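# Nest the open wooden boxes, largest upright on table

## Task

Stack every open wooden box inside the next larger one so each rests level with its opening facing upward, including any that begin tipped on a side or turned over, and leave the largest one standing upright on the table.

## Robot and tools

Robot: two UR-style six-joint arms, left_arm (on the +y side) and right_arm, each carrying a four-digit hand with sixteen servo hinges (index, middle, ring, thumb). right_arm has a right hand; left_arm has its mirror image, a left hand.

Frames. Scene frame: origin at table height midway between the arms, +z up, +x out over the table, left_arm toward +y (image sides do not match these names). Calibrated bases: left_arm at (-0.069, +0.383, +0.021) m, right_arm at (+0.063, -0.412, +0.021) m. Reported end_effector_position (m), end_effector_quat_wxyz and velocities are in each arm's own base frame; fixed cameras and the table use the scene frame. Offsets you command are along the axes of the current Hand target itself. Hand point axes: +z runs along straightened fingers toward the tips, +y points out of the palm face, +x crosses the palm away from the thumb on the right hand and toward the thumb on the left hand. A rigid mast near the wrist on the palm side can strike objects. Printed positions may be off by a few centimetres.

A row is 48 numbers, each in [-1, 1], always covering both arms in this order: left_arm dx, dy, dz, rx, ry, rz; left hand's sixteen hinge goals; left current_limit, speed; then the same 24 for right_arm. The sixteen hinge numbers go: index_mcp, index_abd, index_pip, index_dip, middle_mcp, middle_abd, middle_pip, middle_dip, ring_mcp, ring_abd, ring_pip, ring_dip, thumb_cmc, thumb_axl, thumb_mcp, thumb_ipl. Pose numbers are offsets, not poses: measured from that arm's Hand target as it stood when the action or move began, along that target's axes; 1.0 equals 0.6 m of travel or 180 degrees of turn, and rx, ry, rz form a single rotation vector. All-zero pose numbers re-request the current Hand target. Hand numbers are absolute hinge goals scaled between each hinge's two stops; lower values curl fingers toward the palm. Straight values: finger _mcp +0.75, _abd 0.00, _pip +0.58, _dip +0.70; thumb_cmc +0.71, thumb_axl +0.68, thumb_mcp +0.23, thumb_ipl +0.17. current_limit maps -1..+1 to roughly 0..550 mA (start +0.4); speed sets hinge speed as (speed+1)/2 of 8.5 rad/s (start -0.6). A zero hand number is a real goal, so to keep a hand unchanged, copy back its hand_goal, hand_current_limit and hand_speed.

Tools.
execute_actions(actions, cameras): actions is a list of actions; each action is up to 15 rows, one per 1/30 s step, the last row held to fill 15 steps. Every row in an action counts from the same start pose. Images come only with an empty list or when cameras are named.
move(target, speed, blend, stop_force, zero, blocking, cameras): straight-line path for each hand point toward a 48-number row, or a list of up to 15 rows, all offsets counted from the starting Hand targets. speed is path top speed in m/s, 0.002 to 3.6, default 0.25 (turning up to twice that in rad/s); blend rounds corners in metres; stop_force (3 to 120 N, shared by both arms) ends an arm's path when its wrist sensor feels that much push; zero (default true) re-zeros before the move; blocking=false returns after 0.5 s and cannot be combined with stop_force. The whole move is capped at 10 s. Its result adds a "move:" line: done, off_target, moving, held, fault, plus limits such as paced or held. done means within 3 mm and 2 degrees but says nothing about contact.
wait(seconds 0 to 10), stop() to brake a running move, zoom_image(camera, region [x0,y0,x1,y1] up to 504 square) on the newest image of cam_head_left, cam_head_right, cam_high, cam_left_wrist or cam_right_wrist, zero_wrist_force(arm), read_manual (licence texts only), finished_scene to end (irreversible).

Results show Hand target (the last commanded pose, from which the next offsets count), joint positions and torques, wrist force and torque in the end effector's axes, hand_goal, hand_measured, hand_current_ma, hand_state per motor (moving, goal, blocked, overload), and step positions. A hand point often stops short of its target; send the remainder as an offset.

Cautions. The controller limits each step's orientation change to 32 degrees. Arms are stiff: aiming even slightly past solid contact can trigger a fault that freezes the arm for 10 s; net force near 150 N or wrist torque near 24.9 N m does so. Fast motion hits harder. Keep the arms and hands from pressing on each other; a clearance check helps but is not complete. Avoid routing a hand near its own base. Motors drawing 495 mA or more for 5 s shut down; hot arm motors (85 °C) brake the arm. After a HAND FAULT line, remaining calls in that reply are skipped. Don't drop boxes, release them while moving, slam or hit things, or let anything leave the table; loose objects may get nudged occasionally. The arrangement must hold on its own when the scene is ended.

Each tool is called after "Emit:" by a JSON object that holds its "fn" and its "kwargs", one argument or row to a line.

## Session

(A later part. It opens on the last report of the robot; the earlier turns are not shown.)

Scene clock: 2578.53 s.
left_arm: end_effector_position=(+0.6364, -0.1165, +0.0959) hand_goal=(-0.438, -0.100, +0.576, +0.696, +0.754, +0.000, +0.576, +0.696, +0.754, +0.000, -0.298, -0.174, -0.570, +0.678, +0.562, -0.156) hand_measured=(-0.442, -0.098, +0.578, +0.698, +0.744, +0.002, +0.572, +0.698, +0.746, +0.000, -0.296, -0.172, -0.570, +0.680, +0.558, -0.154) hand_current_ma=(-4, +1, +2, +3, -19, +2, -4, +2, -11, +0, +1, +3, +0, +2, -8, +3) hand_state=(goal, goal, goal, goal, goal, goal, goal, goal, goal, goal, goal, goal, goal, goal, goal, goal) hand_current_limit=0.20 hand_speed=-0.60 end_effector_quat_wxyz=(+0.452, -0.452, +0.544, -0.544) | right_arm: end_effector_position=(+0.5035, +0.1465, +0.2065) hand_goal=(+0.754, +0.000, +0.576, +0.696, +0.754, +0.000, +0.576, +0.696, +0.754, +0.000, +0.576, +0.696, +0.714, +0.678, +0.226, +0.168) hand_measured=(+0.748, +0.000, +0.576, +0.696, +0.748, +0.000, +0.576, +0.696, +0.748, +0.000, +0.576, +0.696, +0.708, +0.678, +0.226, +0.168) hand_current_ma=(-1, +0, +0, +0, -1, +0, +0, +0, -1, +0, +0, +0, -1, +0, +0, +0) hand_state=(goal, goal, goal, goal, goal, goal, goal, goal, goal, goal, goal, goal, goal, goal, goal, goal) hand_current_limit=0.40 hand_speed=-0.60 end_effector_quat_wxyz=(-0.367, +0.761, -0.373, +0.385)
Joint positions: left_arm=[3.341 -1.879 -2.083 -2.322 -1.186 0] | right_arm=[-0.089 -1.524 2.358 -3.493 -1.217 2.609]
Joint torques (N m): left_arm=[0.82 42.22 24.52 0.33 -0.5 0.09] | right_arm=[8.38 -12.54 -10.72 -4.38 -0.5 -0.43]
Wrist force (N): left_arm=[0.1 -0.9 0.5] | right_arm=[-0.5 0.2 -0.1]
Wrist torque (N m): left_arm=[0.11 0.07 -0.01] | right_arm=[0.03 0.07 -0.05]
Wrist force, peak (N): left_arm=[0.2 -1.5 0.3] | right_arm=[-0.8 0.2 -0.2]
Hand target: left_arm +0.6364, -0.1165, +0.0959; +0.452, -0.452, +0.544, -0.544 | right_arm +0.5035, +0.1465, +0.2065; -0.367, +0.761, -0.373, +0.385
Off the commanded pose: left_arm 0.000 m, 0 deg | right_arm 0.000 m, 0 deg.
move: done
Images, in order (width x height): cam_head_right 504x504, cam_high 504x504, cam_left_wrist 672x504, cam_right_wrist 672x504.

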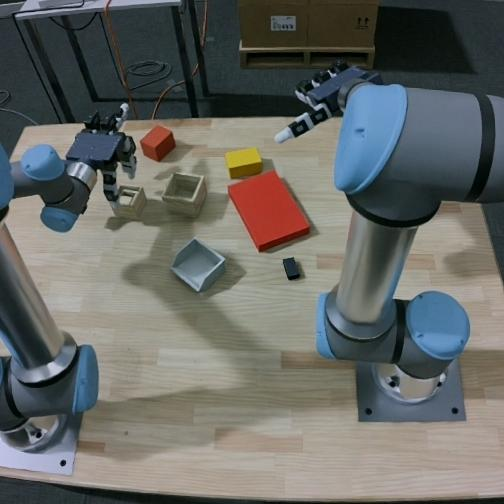

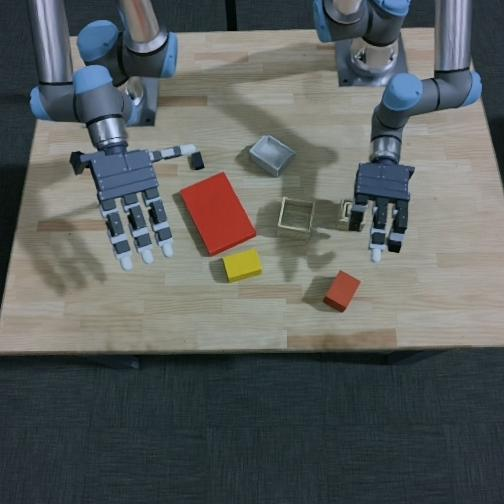

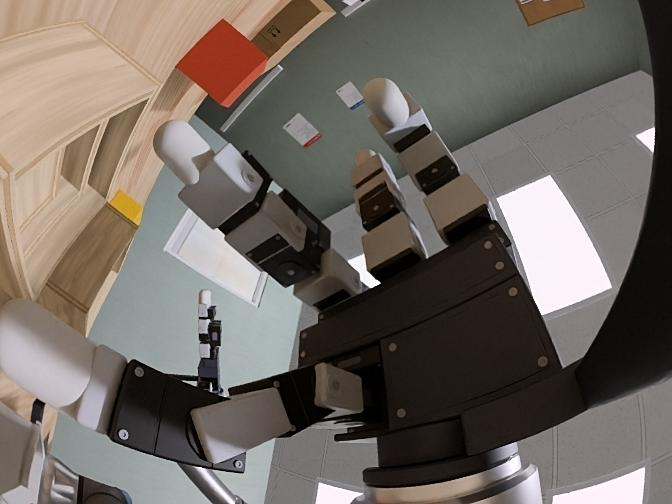

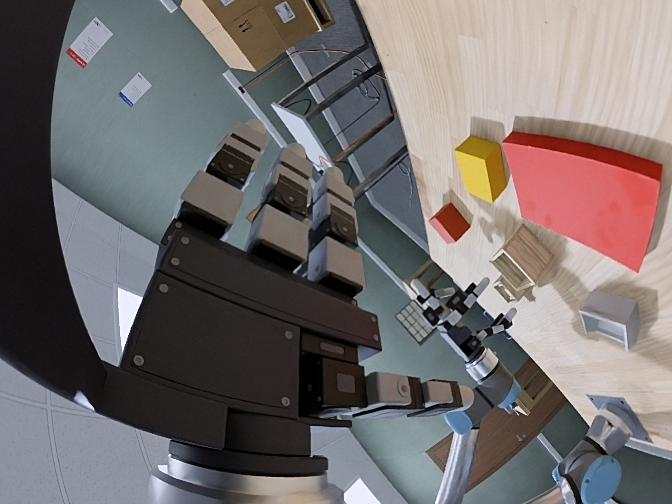

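Emit:
{"fn": "move", "kwargs": {
  "target": [0.0083,0.025,0.0,0,0,0,-0.438,-0.1,0.576,0.696,0.754,0,0.576,0.696,0.754,0,-0.299,-0.174,-0.571,0.678,0.562,-0.157,0.2,-0.6,0,0,0,0,0,0,0.754,0,0.576,0.696,0.754,0,0.576,0.696,0.754,0,0.576,0.696,0.714,0.678,0.226,0.168,0.4,-0.6],
  "speed": 0.03,
  "stop_force": 3,
  "cameras": ["cam_high","cam_head_right","cam_right_wrist","cam_left_wrist"]
}}

Emit:
{"fn": "zoom_image", "kwargs": {
  "camera": "cam_head_right",
  "region": [95, 155, 155, 215]
}}

Emit:
{"fn": "zoom_image", "kwargs": {
  "camera": "cam_right_wrist",
  "region": [470, 260, 530, 320]
}}

Emit:
{"fn": "zoom_image", "kwargs": {
  "camera": "cam_left_wrist",
  "region": [0, 30, 252, 282]
}}

Scene clock: 2618.13 s.
left_arm: end_effector_position=(+0.6355, -0.1214, +0.0809) hand_goal=(-0.438, -0.100, +0.576, +0.696, +0.754, +0.000, +0.576, +0.696, +0.754, +0.000, -0.298, -0.174, -0.570, +0.678, +0.562, -0.156) hand_measured=(-0.442, -0.098, +0.578, +0.698, +0.744, +0.002, +0.572, +0.698, +0.746, +0.000, -0.296, -0.172, -0.570, +0.680, +0.558, -0.154) hand_current_ma=(-4, +1, +2, +3, -19, +2, -4, +2, -11, +0, +1, +3, +0, +2, -8, +3) hand_state=(goal, goal, goal, goal, goal, goal, goal, goal, goal, goal, goal, goal, goal, goal, goal, goal) hand_current_limit=0.20 hand_speed=-0.60 end_effector_quat_wxyz=(+0.452, -0.452, +0.544, -0.544) | right_arm: end_effector_position=(+0.5035, +0.1465, +0.2065) hand_goal=(+0.754, +0.000, +0.576, +0.696, +0.754, +0.000, +0.576, +0.696, +0.754, +0.000, +0.576, +0.696, +0.714, +0.678, +0.226, +0.168) hand_measured=(+0.748, +0.000, +0.576, +0.696, +0.748, +0.000, +0.576, +0.696, +0.748, +0.000, +0.576, +0.696, +0.708, +0.678, +0.226, +0.168) hand_current_ma=(-1, +0, +0, +0, -1, +0, +0, +0, -1, +0, +0, +0, -1, +0, +0, +0) hand_state=(goal, goal, goal, goal, goal, goal, goal, goal, goal, goal, goal, goal, goal, goal, goal, goal) hand_current_limit=0.40 hand_speed=-0.60 end_effector_quat_wxyz=(-0.367, +0.761, -0.373, +0.385)
Joint positions: left_arm=[3.33 -1.909 -2.095 -2.28 -1.197 0] | right_arm=[-0.089 -1.524 2.358 -3.493 -1.217 2.609]
Joint torques (N m): left_arm=[10.39 43.55 24.19 -0.34 2.16 1.37] | right_arm=[8.32 -12.7 -11.31 -4.34 -0.52 -0.33]
Wrist force (N): left_arm=[0.0 -0.6 0.5] | right_arm=[-0.4 -0.1 0.1]
Wrist torque (N m): left_arm=[0.15 0.08 -0.03] | right_arm=[-0.03 0.06 -0.05]
Wrist force, peak (N): left_arm=[0.1 -1.1 0.6] | right_arm=[-0.8 0.1 -0.3]
Hand target: left_arm +0.6355, -0.1214, +0.0809; +0.452, -0.452, +0.544, -0.544 | right_arm +0.5035, +0.1465, +0.2065; -0.367, +0.761, -0.373, +0.385
Off the commanded pose: left_arm 0.000 m, 0 deg | right_arm 0.000 m, 0 deg.
move: done
Images, in order (width x height): cam_head_right 504x504, cam_high 504x504, cam_left_wrist 672x504, cam_right_wrist 672x504.

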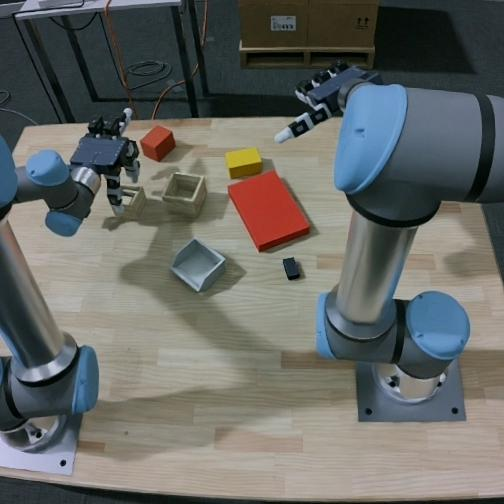

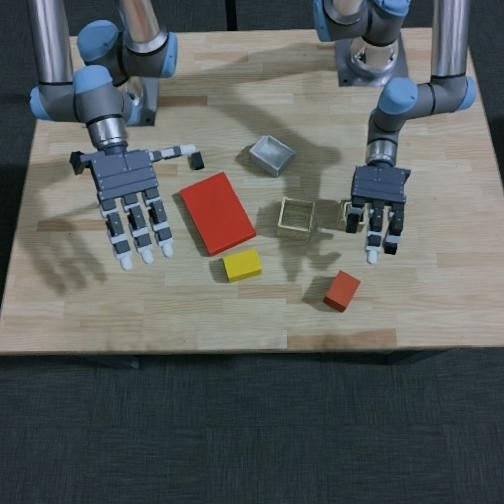

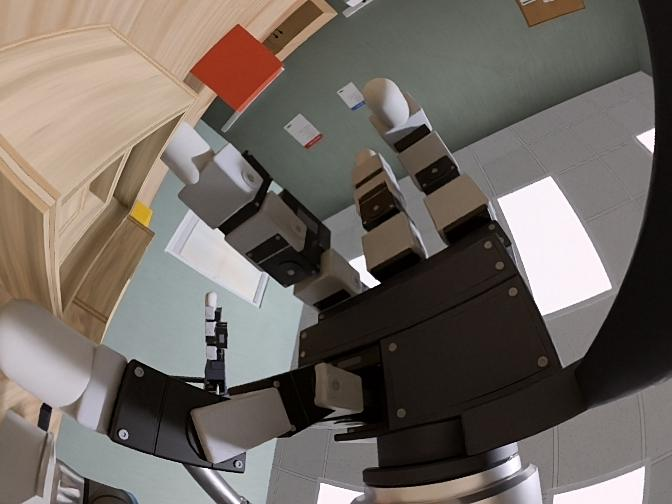

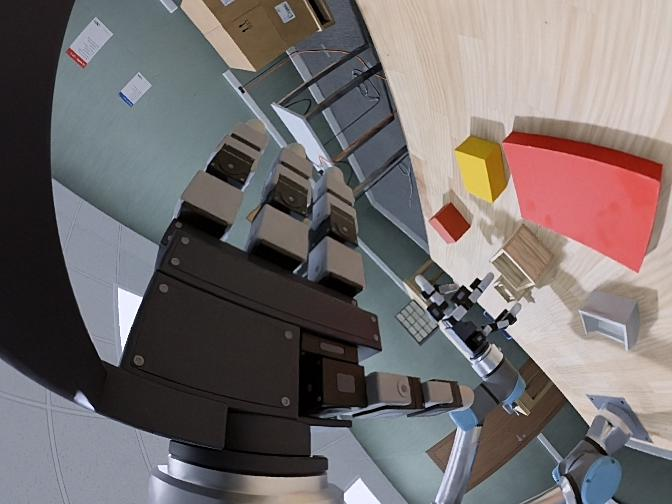

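Scaled by 8.400 from the camera's 504x504 image, which has a finer 720x720 frame.

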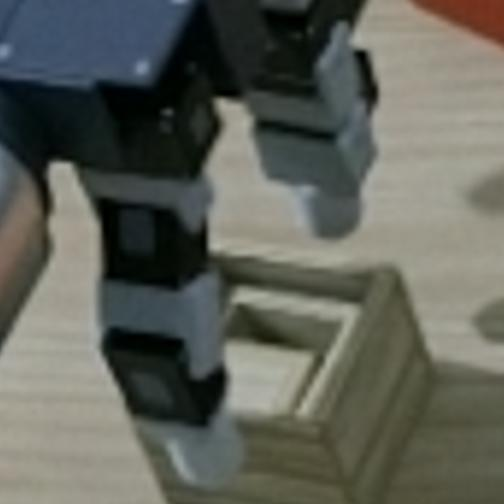

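Scaled by 8.400 from the camera's 672x504 image, which has a finer 960x720 frame.

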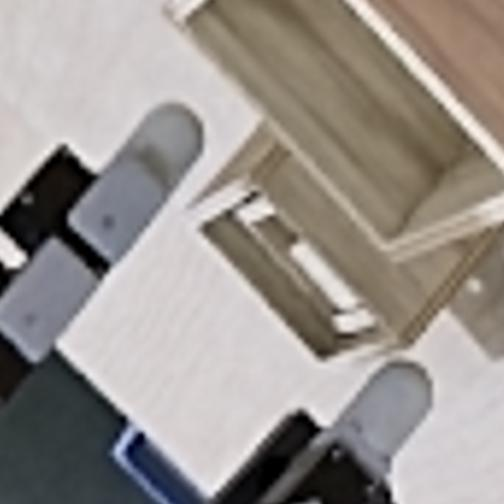

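Scaled by 2.000 from the camera's 672x504 image, which has a finer 960x720 frame.

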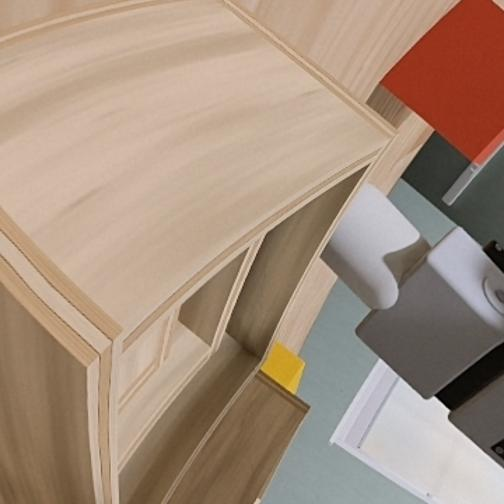

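Emit:
{"fn": "move", "kwargs": {
  "target": [
    [0,0.0,-0.005,0,0,0,-0.438,-0.1,0.576,0.696,0.754,0,0.576,0.696,0.754,0,-0.299,-0.174,-0.571,0.678,0.562,-0.157,0.2,-0.6,0,0,0,0,0,0,0.754,0,0.576,0.696,0.754,0,0.576,0.696,0.754,0,0.576,0.696,0.714,0.678,0.226,0.168,0.4,-0.6],
    [0,0.052,-0.005,0,0,0,-0.438,-0.1,0.576,0.696,0.754,0,0.576,0.696,0.754,0,-0.299,-0.174,-0.571,0.678,0.562,-0.157,0.2,-0.6,0,0,0,0,0,0,0.754,0,0.576,0.696,0.754,0,0.576,0.696,0.754,0,0.576,0.696,0.714,0.678,0.226,0.168,0.4,-0.6]
  ],
  "speed": 0.03,
  "stop_force": 3,
  "cameras": ["cam_high","cam_head_right","cam_right_wrist","cam_left_wrist"]
}}

Emit:
{"fn": "zoom_image", "kwargs": {
  "camera": "cam_head_right",
  "region": [95, 160, 155, 220]
}}

Emit:
{"fn": "zoom_image", "kwargs": {
  "camera": "cam_right_wrist",
  "region": [470, 260, 530, 320]
}}

Emit:
{"fn": "zoom_image", "kwargs": {
  "camera": "cam_left_wrist",
  "region": [0, 30, 252, 282]
}}

Scene clock: 2634.53 s.
left_arm: end_effector_position=(+0.6326, -0.1209, +0.0497) hand_goal=(-0.438, -0.100, +0.576, +0.696, +0.754, +0.000, +0.576, +0.696, +0.754, +0.000, -0.298, -0.174, -0.570, +0.678, +0.562, -0.156) hand_measured=(-0.442, -0.098, +0.578, +0.698, +0.744, +0.002, +0.572, +0.698, +0.746, +0.000, -0.296, -0.172, -0.570, +0.680, +0.558, -0.154) hand_current_ma=(-4, +1, +2, +3, -19, +2, -4, +2, -11, +0, +1, +3, +0, +2, -8, +3) hand_state=(goal, goal, goal, goal, goal, goal, goal, goal, goal, goal, goal, goal, goal, goal, goal, goal) hand_current_limit=0.20 hand_speed=-0.60 end_effector_quat_wxyz=(+0.452, -0.452, +0.544, -0.544) | right_arm: end_effector_position=(+0.5035, +0.1465, +0.2065) hand_goal=(+0.754, +0.000, +0.576, +0.696, +0.754, +0.000, +0.576, +0.696, +0.754, +0.000, +0.576, +0.696, +0.714, +0.678, +0.226, +0.168) hand_measured=(+0.748, +0.000, +0.576, +0.696, +0.748, +0.000, +0.576, +0.696, +0.748, +0.000, +0.576, +0.696, +0.708, +0.678, +0.226, +0.168) hand_current_ma=(-1, +0, +0, +0, -1, +0, +0, +0, -1, +0, +0, +0, -1, +0, +0, +0) hand_state=(goal, goal, goal, goal, goal, goal, goal, goal, goal, goal, goal, goal, goal, goal, goal, goal) hand_current_limit=0.40 hand_speed=-0.60 end_effector_quat_wxyz=(-0.367, +0.761, -0.373, +0.385)
Joint positions: left_arm=[3.333 -1.971 -2.123 -2.19 -1.195 0] | right_arm=[-0.089 -1.524 2.358 -3.493 -1.217 2.609]
Joint torques (N m): left_arm=[-8.79 43.92 22.31 -0.29 -2.39 -0.41] | right_arm=[8.64 -12.06 -11.01 -4.3 -0.45 -0.35]
Wrist force (N): left_arm=[-0.1 -1.0 0.3] | right_arm=[-0.5 0.1 -0.1]
Wrist torque (N m): left_arm=[0.11 0.07 -0.04] | right_arm=[0.01 0.06 -0.05]
Wrist force, peak (N): left_arm=[0.1 -1.4 0.4] | right_arm=[-0.9 0.1 -0.2]
Hand target: left_arm +0.6326, -0.1209, +0.0497; +0.452, -0.452, +0.544, -0.544 | right_arm +0.5035, +0.1465, +0.2065; -0.367, +0.761, -0.373, +0.385
Off the commanded pose: left_arm 0.000 m, 0 deg | right_arm 0.000 m, 0 deg.
move: done
Images, in order (width x height): cam_head_right 504x504, cam_high 504x504, cam_left_wrist 672x504, cam_right_wrist 672x504.

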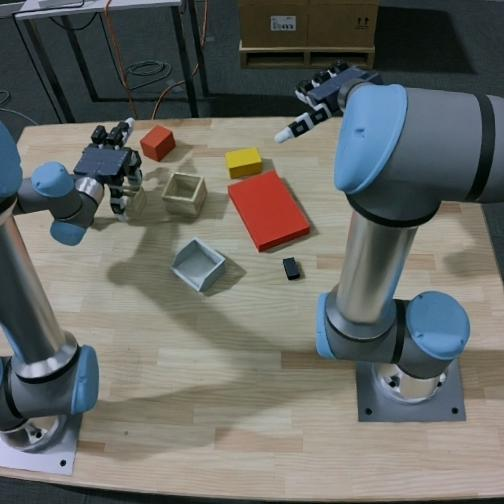

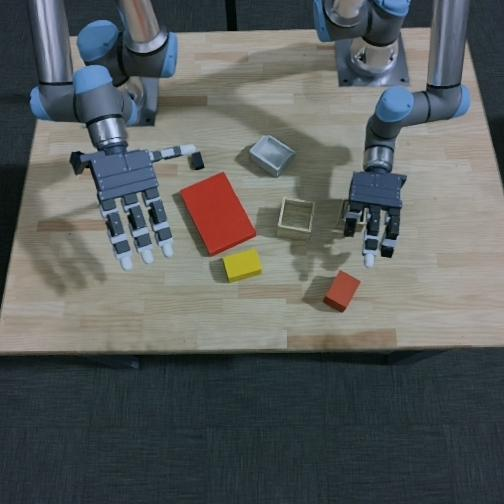

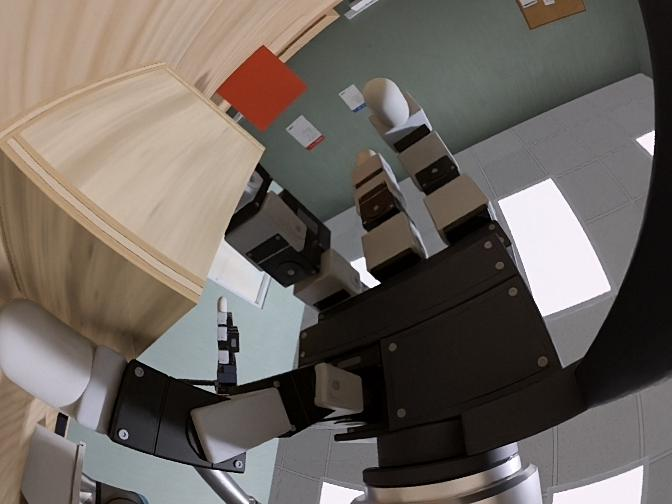

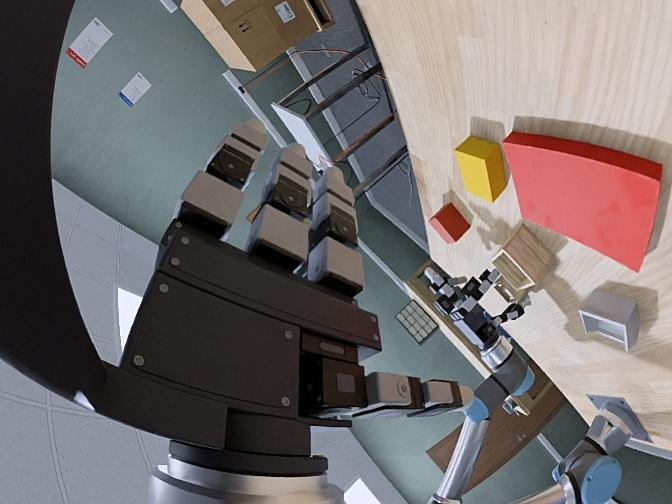

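Scaled by 8.400 from the camera's 504x504 image, which has a finer 720x720 frame.

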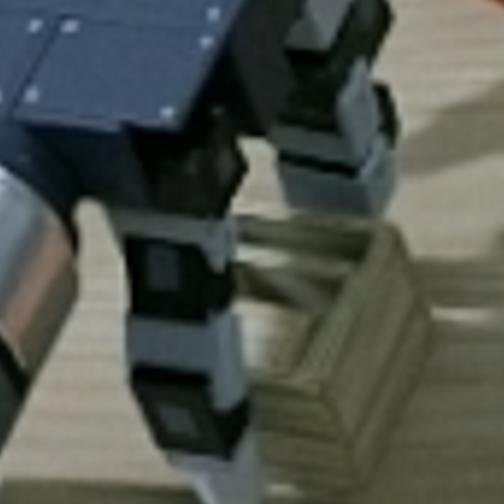

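Scaled by 8.400 from the camera's 672x504 image, which has a finer 960x720 frame.

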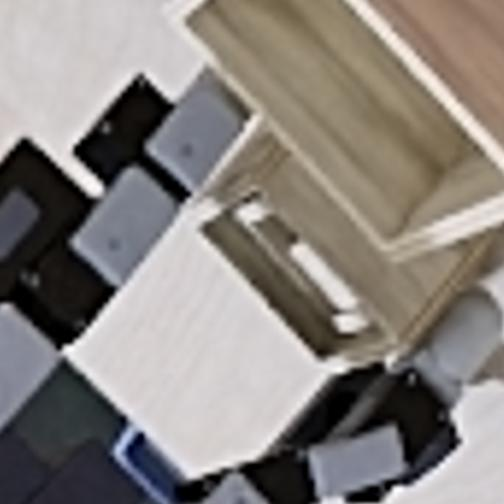

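Scaled by 2.000 from the camera's 672x504 image, which has a finer 960x720 frame.

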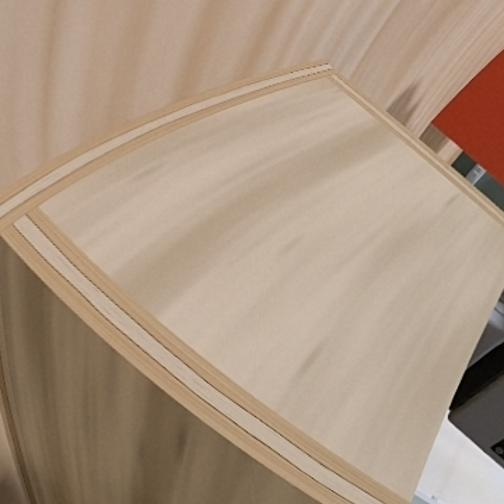

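Emit:
{"fn": "move", "kwargs": {
  "target": [0,0.0,0,0,0,0,-0.58,-0.1,0.576,0.696,0.754,0,0.576,0.696,0.754,0,-0.299,-0.174,-0.571,0.678,0.36,-0.049,0.3,-0.8,0,0,0,0,0,0,0.754,0,0.576,0.696,0.754,0,0.576,0.696,0.754,0,0.576,0.696,0.714,0.678,0.226,0.168,0.4,-0.6],
  "speed": 0.03,
  "cameras": ["cam_high","cam_head_right","cam_right_wrist","cam_left_wrist"]
}}

Emit:
{"fn": "zoom_image", "kwargs": {
  "camera": "cam_head_right",
  "region": [95, 160, 155, 220]
}}

Emit:
{"fn": "zoom_image", "kwargs": {
  "camera": "cam_right_wrist",
  "region": [470, 260, 530, 320]
}}

Scene clock: 2640.97 s.
left_arm: end_effector_position=(+0.6326, -0.1209, +0.0497) hand_goal=(-0.580, -0.100, +0.576, +0.696, +0.754, +0.000, +0.576, +0.696, +0.754, +0.000, -0.298, -0.174, -0.570, +0.678, +0.360, -0.048) hand_measured=(-0.518, -0.098, +0.594, +0.704, +0.744, +0.002, +0.572, +0.698, +0.746, +0.000, -0.296, -0.172, -0.570, +0.680, +0.466, -0.038) hand_current_ma=(+190, +1, +35, +11, -19, +2, -4, +2, -11, +0, +1, +3, +0, +2, +358, +25) hand_state=(blocked, goal, goal, goal, goal, goal, goal, goal, goal, goal, goal, goal, goal, goal, blocked, goal) hand_current_limit=0.30 hand_speed=-0.80 end_effector_quat_wxyz=(+0.452, -0.452, +0.544, -0.544) | right_arm: end_effector_position=(+0.5035, +0.1465, +0.2065) hand_goal=(+0.754, +0.000, +0.576, +0.696, +0.754, +0.000, +0.576, +0.696, +0.754, +0.000, +0.576, +0.696, +0.714, +0.678, +0.226, +0.168) hand_measured=(+0.748, +0.000, +0.576, +0.696, +0.748, +0.000, +0.576, +0.696, +0.748, +0.000, +0.576, +0.696, +0.708, +0.678, +0.226, +0.168) hand_current_ma=(-1, +0, +0, +0, -1, +0, +0, +0, -1, +0, +0, +0, -1, +0, +0, +0) hand_state=(goal, goal, goal, goal, goal, goal, goal, goal, goal, goal, goal, goal, goal, goal, goal, goal) hand_current_limit=0.40 hand_speed=-0.60 end_effector_quat_wxyz=(-0.367, +0.761, -0.373, +0.385)
Joint positions: left_arm=[3.333 -1.971 -2.123 -2.19 -1.195 0] | right_arm=[-0.089 -1.524 2.358 -3.493 -1.217 2.609]
Joint torques (N m): left_arm=[-9.68 41.71 22.11 -0.09 -2.33 -2.15] | right_arm=[8.66 -12.79 -11.23 -4.28 -0.48 -0.45]
Wrist force (N): left_arm=[0.0 -3.5 -1.1] | right_arm=[-0.3 0.0 0.0]
Wrist torque (N m): left_arm=[-0.07 0.08 -0.09] | right_arm=[-0.01 0.03 -0.04]
Wrist force, peak (N): left_arm=[0.4 -3.9 -1.2] | right_arm=[-0.8 0.1 -0.2]
Hand target: left_arm +0.6326, -0.1209, +0.0497; +0.452, -0.452, +0.544, -0.544 | right_arm +0.5035, +0.1465, +0.2065; -0.367, +0.761, -0.373, +0.385
Off the commanded pose: left_arm 0.000 m, 0 deg | right_arm 0.000 m, 0 deg.
move: done
Images, in order (width x height): cam_head_right 504x504, cam_high 504x504, cam_left_wrist 672x504, cam_right_wrist 672x504.

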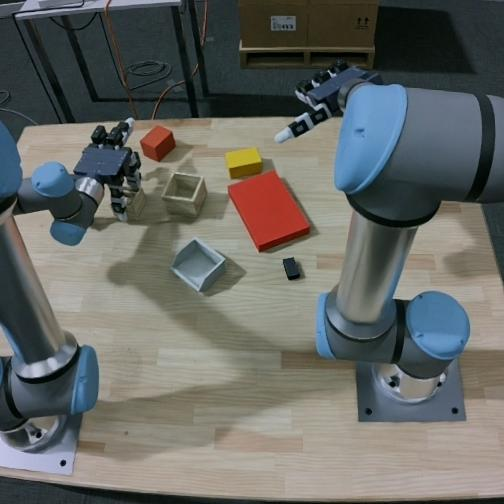

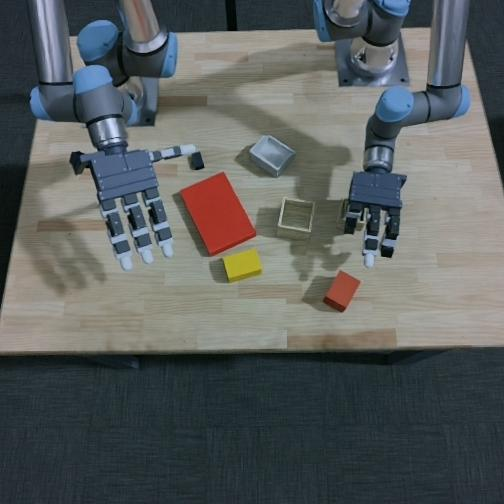

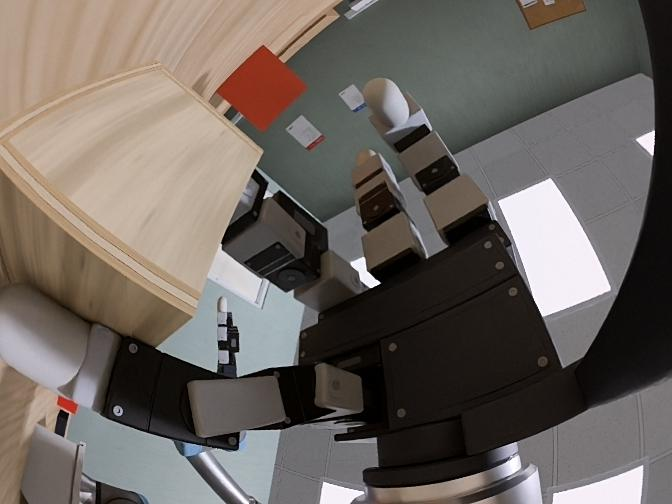

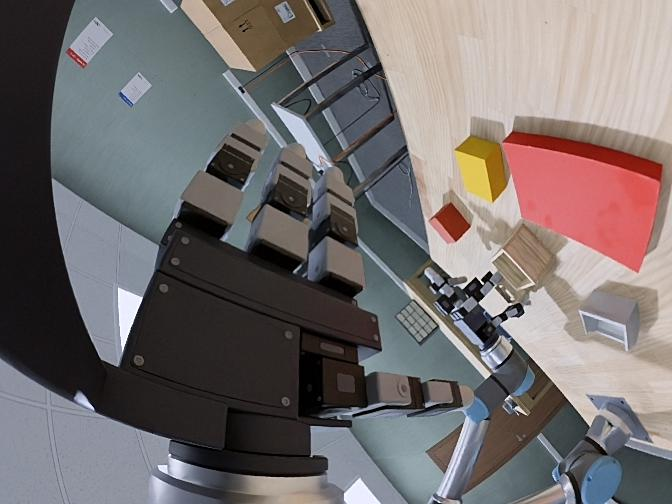

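Scaled by 8.400 from the camera's 504x504 image, which has a finer 720x720 frame.

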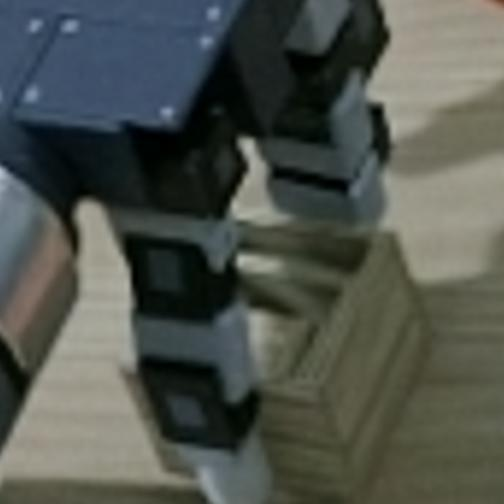

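Scaled by 8.400 from the camera's 672x504 image, which has a finer 960x720 frame.

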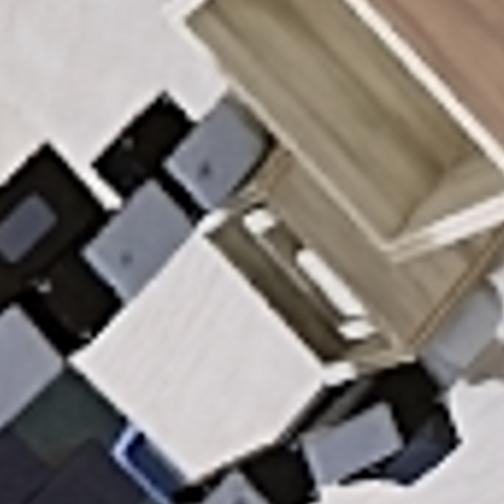

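Emit:
{"fn": "move", "kwargs": {
  "target": [
    [0,0.0,0,0,0,0,-0.438,-0.1,0.576,0.696,0.754,0,0.576,0.696,0.754,0,-0.299,-0.174,-0.571,0.678,0.562,-0.157,0.3,-0.7,0,0,0,0,0,0,0.754,0,0.576,0.696,0.754,0,0.576,0.696,0.754,0,0.576,0.696,0.714,0.678,0.226,0.168,0.4,-0.6],
    [0.0367,0.008,0,0,0,0,-0.438,-0.1,0.576,0.696,0.754,0,0.576,0.696,0.754,0,-0.299,-0.174,-0.571,0.678,0.562,-0.157,0.3,-0.7,0,0,0,0,0,0,0.754,0,0.576,0.696,0.754,0,0.576,0.696,0.754,0,0.576,0.696,0.714,0.678,0.226,0.168,0.4,-0.6],
    [0.0367,0.008,0,0,0,0,-0.60,-0.1,0.576,0.696,0.754,0,0.576,0.696,0.754,0,-0.299,-0.174,-0.571,0.678,0.36,-0.049,0.35,-0.8,0,0,0,0,0,0,0.754,0,0.576,0.696,0.754,0,0.576,0.696,0.754,0,0.576,0.696,0.714,0.678,0.226,0.168,0.4,-0.6]
  ],
  "speed": 0.04,
  "cameras": ["cam_high","cam_head_right","cam_right_wrist","cam_left_wrist"]
}}

Emit:
{"fn": "zoom_image", "kwargs": {
  "camera": "cam_head_right",
  "region": [95, 160, 155, 220]
}}

Emit:
{"fn": "zoom_image", "kwargs": {
  "camera": "cam_right_wrist",
  "region": [470, 260, 530, 320]
}}

Scene clock: 2677.33 s.
left_arm: end_effector_position=(+0.6285, -0.1425, +0.0449) hand_goal=(-0.600, -0.100, +0.576, +0.696, +0.754, +0.000, +0.576, +0.696, +0.754, +0.000, -0.298, -0.174, -0.570, +0.678, +0.360, -0.048) hand_measured=(-0.522, -0.100, +0.600, +0.706, +0.744, +0.002, +0.572, +0.698, +0.746, +0.000, -0.296, -0.172, -0.568, +0.680, +0.464, -0.040) hand_current_ma=(+263, +0, +49, +16, -19, +2, -4, +2, -11, +0, +1, +3, +2, +2, +371, +21) hand_state=(blocked, goal, blocked, goal, goal, goal, goal, goal, goal, goal, goal, goal, goal, goal, blocked, goal) hand_current_limit=0.35 hand_speed=-0.80 end_effector_quat_wxyz=(+0.452, -0.452, +0.544, -0.544) | right_arm: end_effector_position=(+0.5035, +0.1465, +0.2065) hand_goal=(+0.754, +0.000, +0.576, +0.696, +0.754, +0.000, +0.576, +0.696, +0.754, +0.000, +0.576, +0.696, +0.714, +0.678, +0.226, +0.168) hand_measured=(+0.748, +0.000, +0.576, +0.696, +0.748, +0.000, +0.576, +0.696, +0.748, +0.000, +0.576, +0.696, +0.708, +0.678, +0.226, +0.168) hand_current_ma=(-1, +0, +0, +0, -1, +0, +0, +0, -1, +0, +0, +0, -1, +0, +0, +0) hand_state=(goal, goal, goal, goal, goal, goal, goal, goal, goal, goal, goal, goal, goal, goal, goal, goal) hand_current_limit=0.40 hand_speed=-0.60 end_effector_quat_wxyz=(-0.367, +0.761, -0.373, +0.385)
Joint positions: left_arm=[3.28 -1.981 -2.127 -2.176 -1.247 0] | right_arm=[-0.089 -1.524 2.358 -3.493 -1.217 2.609]
Joint torques (N m): left_arm=[9.62 43.63 19.5 -0.52 1.86 -0.7] | right_arm=[8.91 -12.87 -10.69 -4.38 -0.43 -0.42]
Wrist force (N): left_arm=[0.0 -3.7 -1.0] | right_arm=[-0.4 0.1 -0.1]
Wrist torque (N m): left_arm=[-0.05 0.09 -0.10] | right_arm=[0.01 0.06 -0.04]
Wrist force, peak (N): left_arm=[0.1 -4.4 -1.2] | right_arm=[-0.8 0.3 -0.2]
Hand target: left_arm +0.6285, -0.1425, +0.0449; +0.452, -0.452, +0.544, -0.544 | right_arm +0.5035, +0.1465, +0.2065; -0.367, +0.761, -0.373, +0.385
Off the commanded pose: left_arm 0.000 m, 0 deg | right_arm 0.000 m, 0 deg.
move: done
Images, in order (width x height): cam_head_right 504x504, cam_high 504x504, cam_left_wrist 672x504, cam_right_wrist 672x504.

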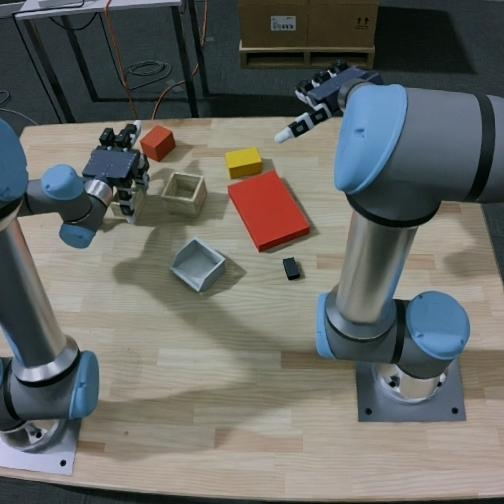

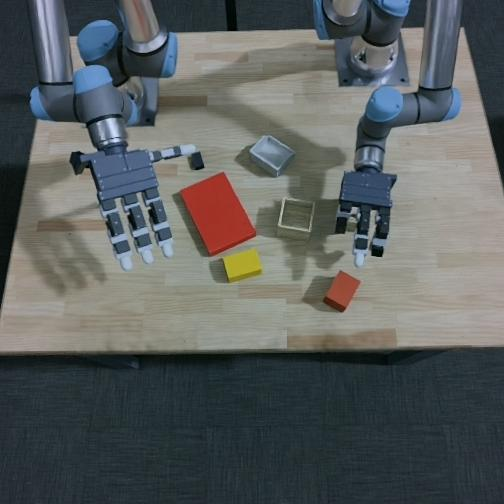

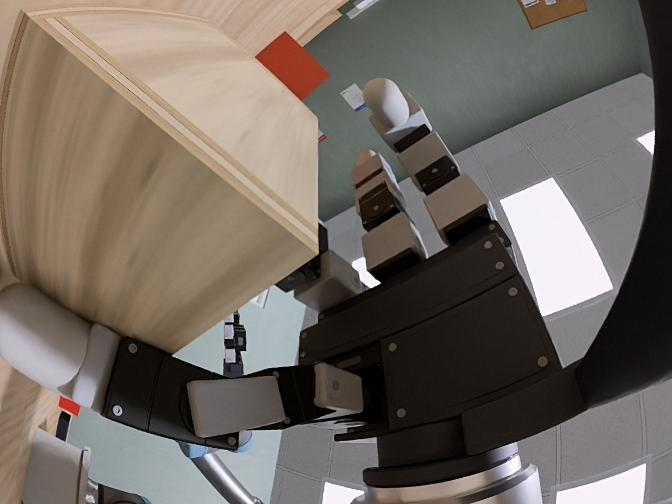

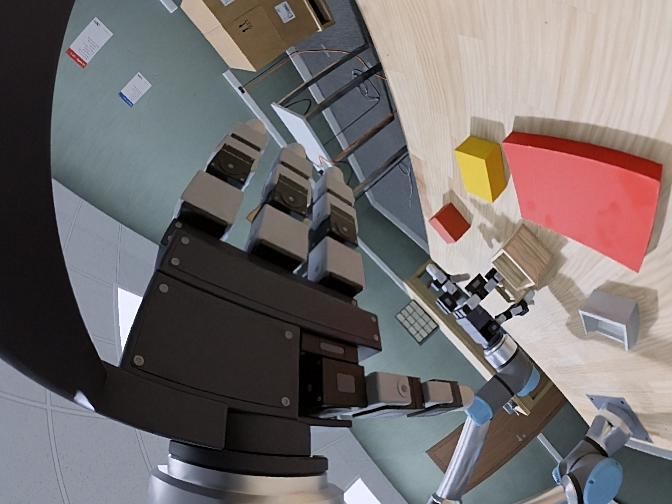

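Scaled by 8.400 from the camera's 504x504 image, which has a finer 720x720 frame.

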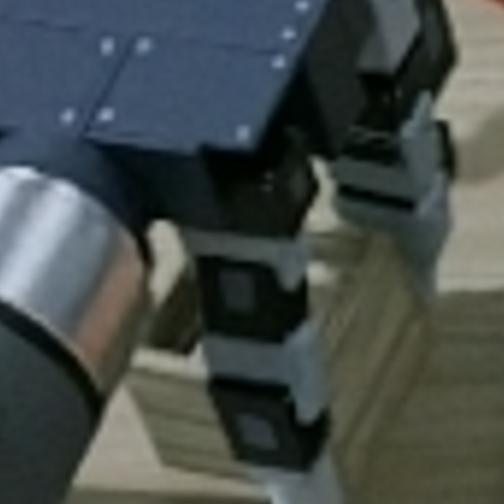

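Scaled by 8.400 from the camera's 672x504 image, which has a finer 960x720 frame.

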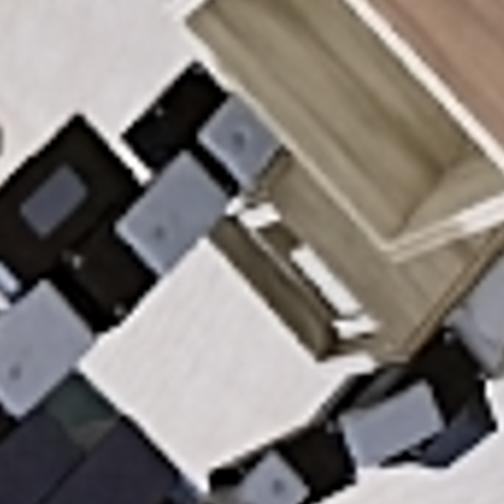

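Emit:
{"fn": "move", "kwargs": {
  "target": [0,-0.02,0,0,0,0,-0.60,-0.1,0.576,0.696,0.754,0,0.576,0.696,0.754,0,-0.299,-0.174,-0.571,0.678,0.36,-0.049,0.35,-0.8,0,0,0,0,0,0,0.754,0,0.576,0.696,0.754,0,0.576,0.696,0.754,0,0.576,0.696,0.714,0.678,0.226,0.168,0.4,-0.6],
  "speed": 0.02,
  "cameras": ["cam_high","cam_head_right","cam_right_wrist","cam_left_wrist"]
}}

Emit:
{"fn": "zoom_image", "kwargs": {
  "camera": "cam_head_right",
  "region": [95, 160, 155, 220]
}}

Emit:
{"fn": "zoom_image", "kwargs": {
  "camera": "cam_right_wrist",
  "region": [470, 260, 530, 320]
}}

Scene clock: 2684.93 s.
left_arm: end_effector_position=(+0.6286, -0.1425, +0.0571) hand_goal=(-0.600, -0.100, +0.576, +0.696, +0.754, +0.000, +0.576, +0.696, +0.754, +0.000, -0.298, -0.174, -0.570, +0.678, +0.360, -0.048) hand_measured=(-0.522, -0.100, +0.610, +0.710, +0.744, +0.002, +0.572, +0.698, +0.746, +0.000, -0.296, -0.172, -0.568, +0.680, +0.450, -0.034) hand_current_ma=(+263, +0, +82, +26, -19, +2, -4, +2, -11, +0, +1, +3, +1, +2, +371, +38) hand_state=(blocked, goal, blocked, goal, goal, goal, goal, goal, goal, goal, goal, goal, goal, goal, blocked, goal) hand_current_limit=0.35 hand_speed=-0.80 end_effector_quat_wxyz=(+0.452, -0.452, +0.544, -0.544) end_effector_velocity=(+0.001, +0.000, +0.000) end_effector_angular_velocity=(+0.001, -0.003, -0.001) | right_arm: end_effector_position=(+0.5035, +0.1465, +0.2065) hand_goal=(+0.754, +0.000, +0.576, +0.696, +0.754, +0.000, +0.576, +0.696, +0.754, +0.000, +0.576, +0.696, +0.714, +0.678, +0.226, +0.168) hand_measured=(+0.748, +0.000, +0.576, +0.696, +0.748, +0.000, +0.576, +0.696, +0.748, +0.000, +0.576, +0.696, +0.708, +0.678, +0.226, +0.168) hand_current_ma=(-1, +0, +0, +0, -1, +0, +0, +0, -1, +0, +0, +0, -1, +0, +0, +0) hand_state=(goal, goal, goal, goal, goal, goal, goal, goal, goal, goal, goal, goal, goal, goal, goal, goal) hand_current_limit=0.40 hand_speed=-0.60 end_effector_quat_wxyz=(-0.367, +0.761, -0.373, +0.385)
Joint positions: left_arm=[3.28 -1.954 -2.12 -2.209 -1.247 0] | right_arm=[-0.089 -1.524 2.358 -3.493 -1.217 2.609]
Joint velocities: left_arm=[0 -0.002 0 0.005 0.001 0.001] | right_arm=[within noise]
Joint torques (N m): left_arm=[7.46 17.98 15.48 4.14 -0.71 -2.17] | right_arm=[8.24 -12.78 -11.06 -4.37 -0.47 -0.41]
Wrist force (N): left_arm=[-0.2 -0.1 0.3] | right_arm=[-0.4 0.3 -0.2]
Wrist torque (N m): left_arm=[0.18 0.09 -0.03] | right_arm=[0.05 0.05 -0.03]
Wrist force, peak (N): left_arm=[0.2 -4.1 -0.7] | right_arm=[-0.8 0.2 0.0]
Hand target: left_arm +0.6285, -0.1425, +0.0569; +0.452, -0.452, +0.544, -0.544 | right_arm +0.5035, +0.1465, +0.2065; -0.367, +0.761, -0.373, +0.385
Off the commanded pose: left_arm 0.000 m, 0 deg | right_arm 0.000 m, 0 deg.
move: done
Images, in order (width x height): cam_head_right 504x504, cam_high 504x504, cam_left_wrist 672x504, cam_right_wrist 672x504.

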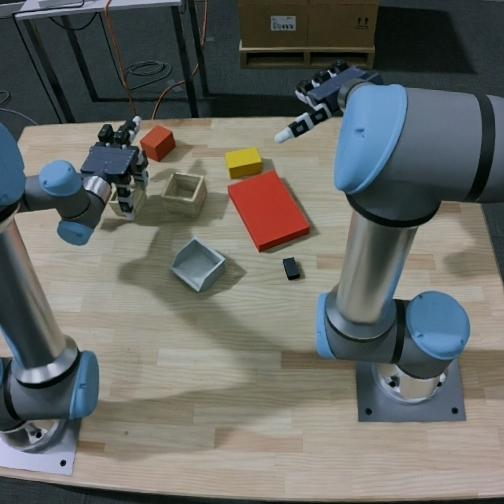

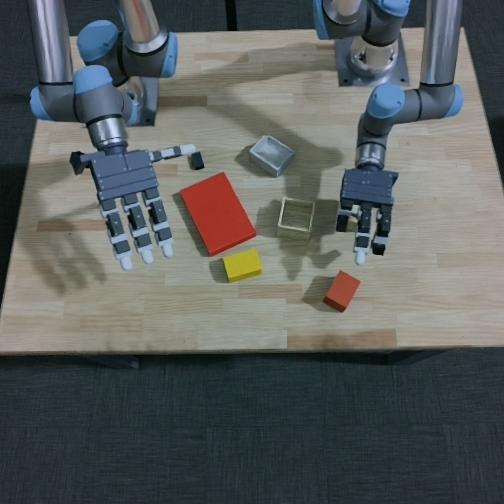

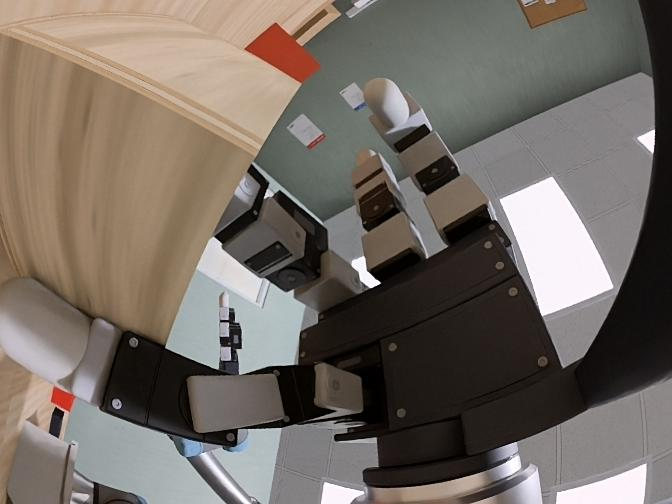

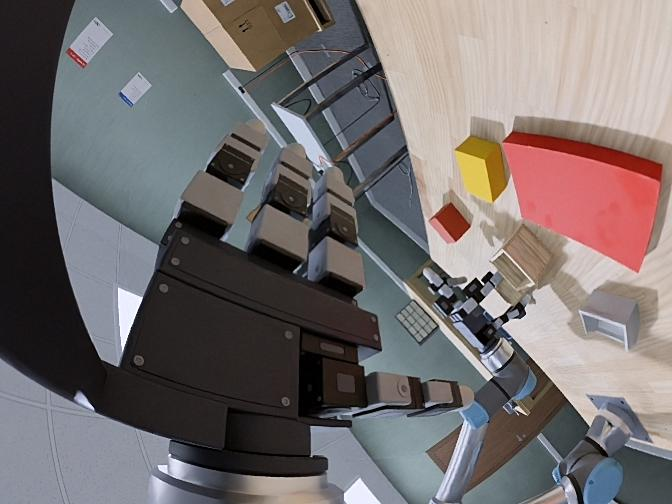

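Scaled by 8.400 from the camera's 504x504 image, which has a finer 720x720 frame.

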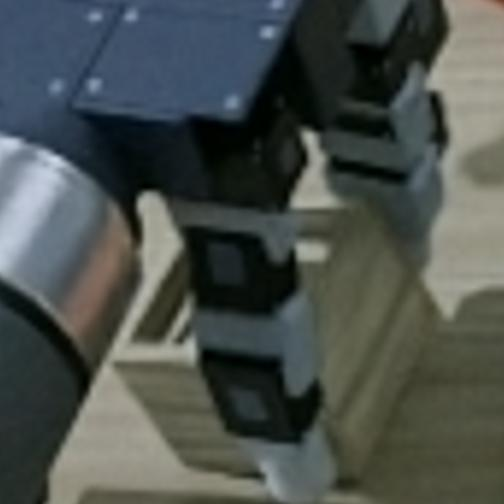

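Scaled by 8.400 from the camera's 672x504 image, which has a finer 960x720 frame.

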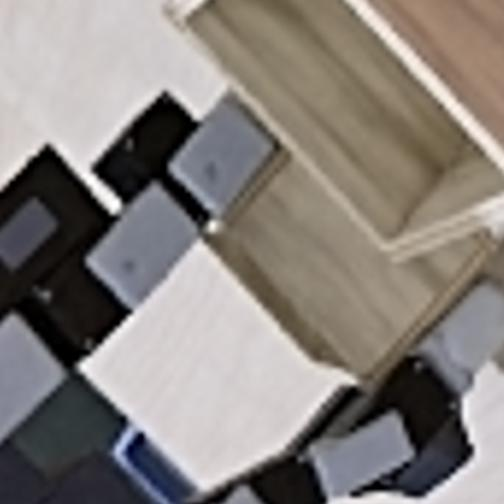

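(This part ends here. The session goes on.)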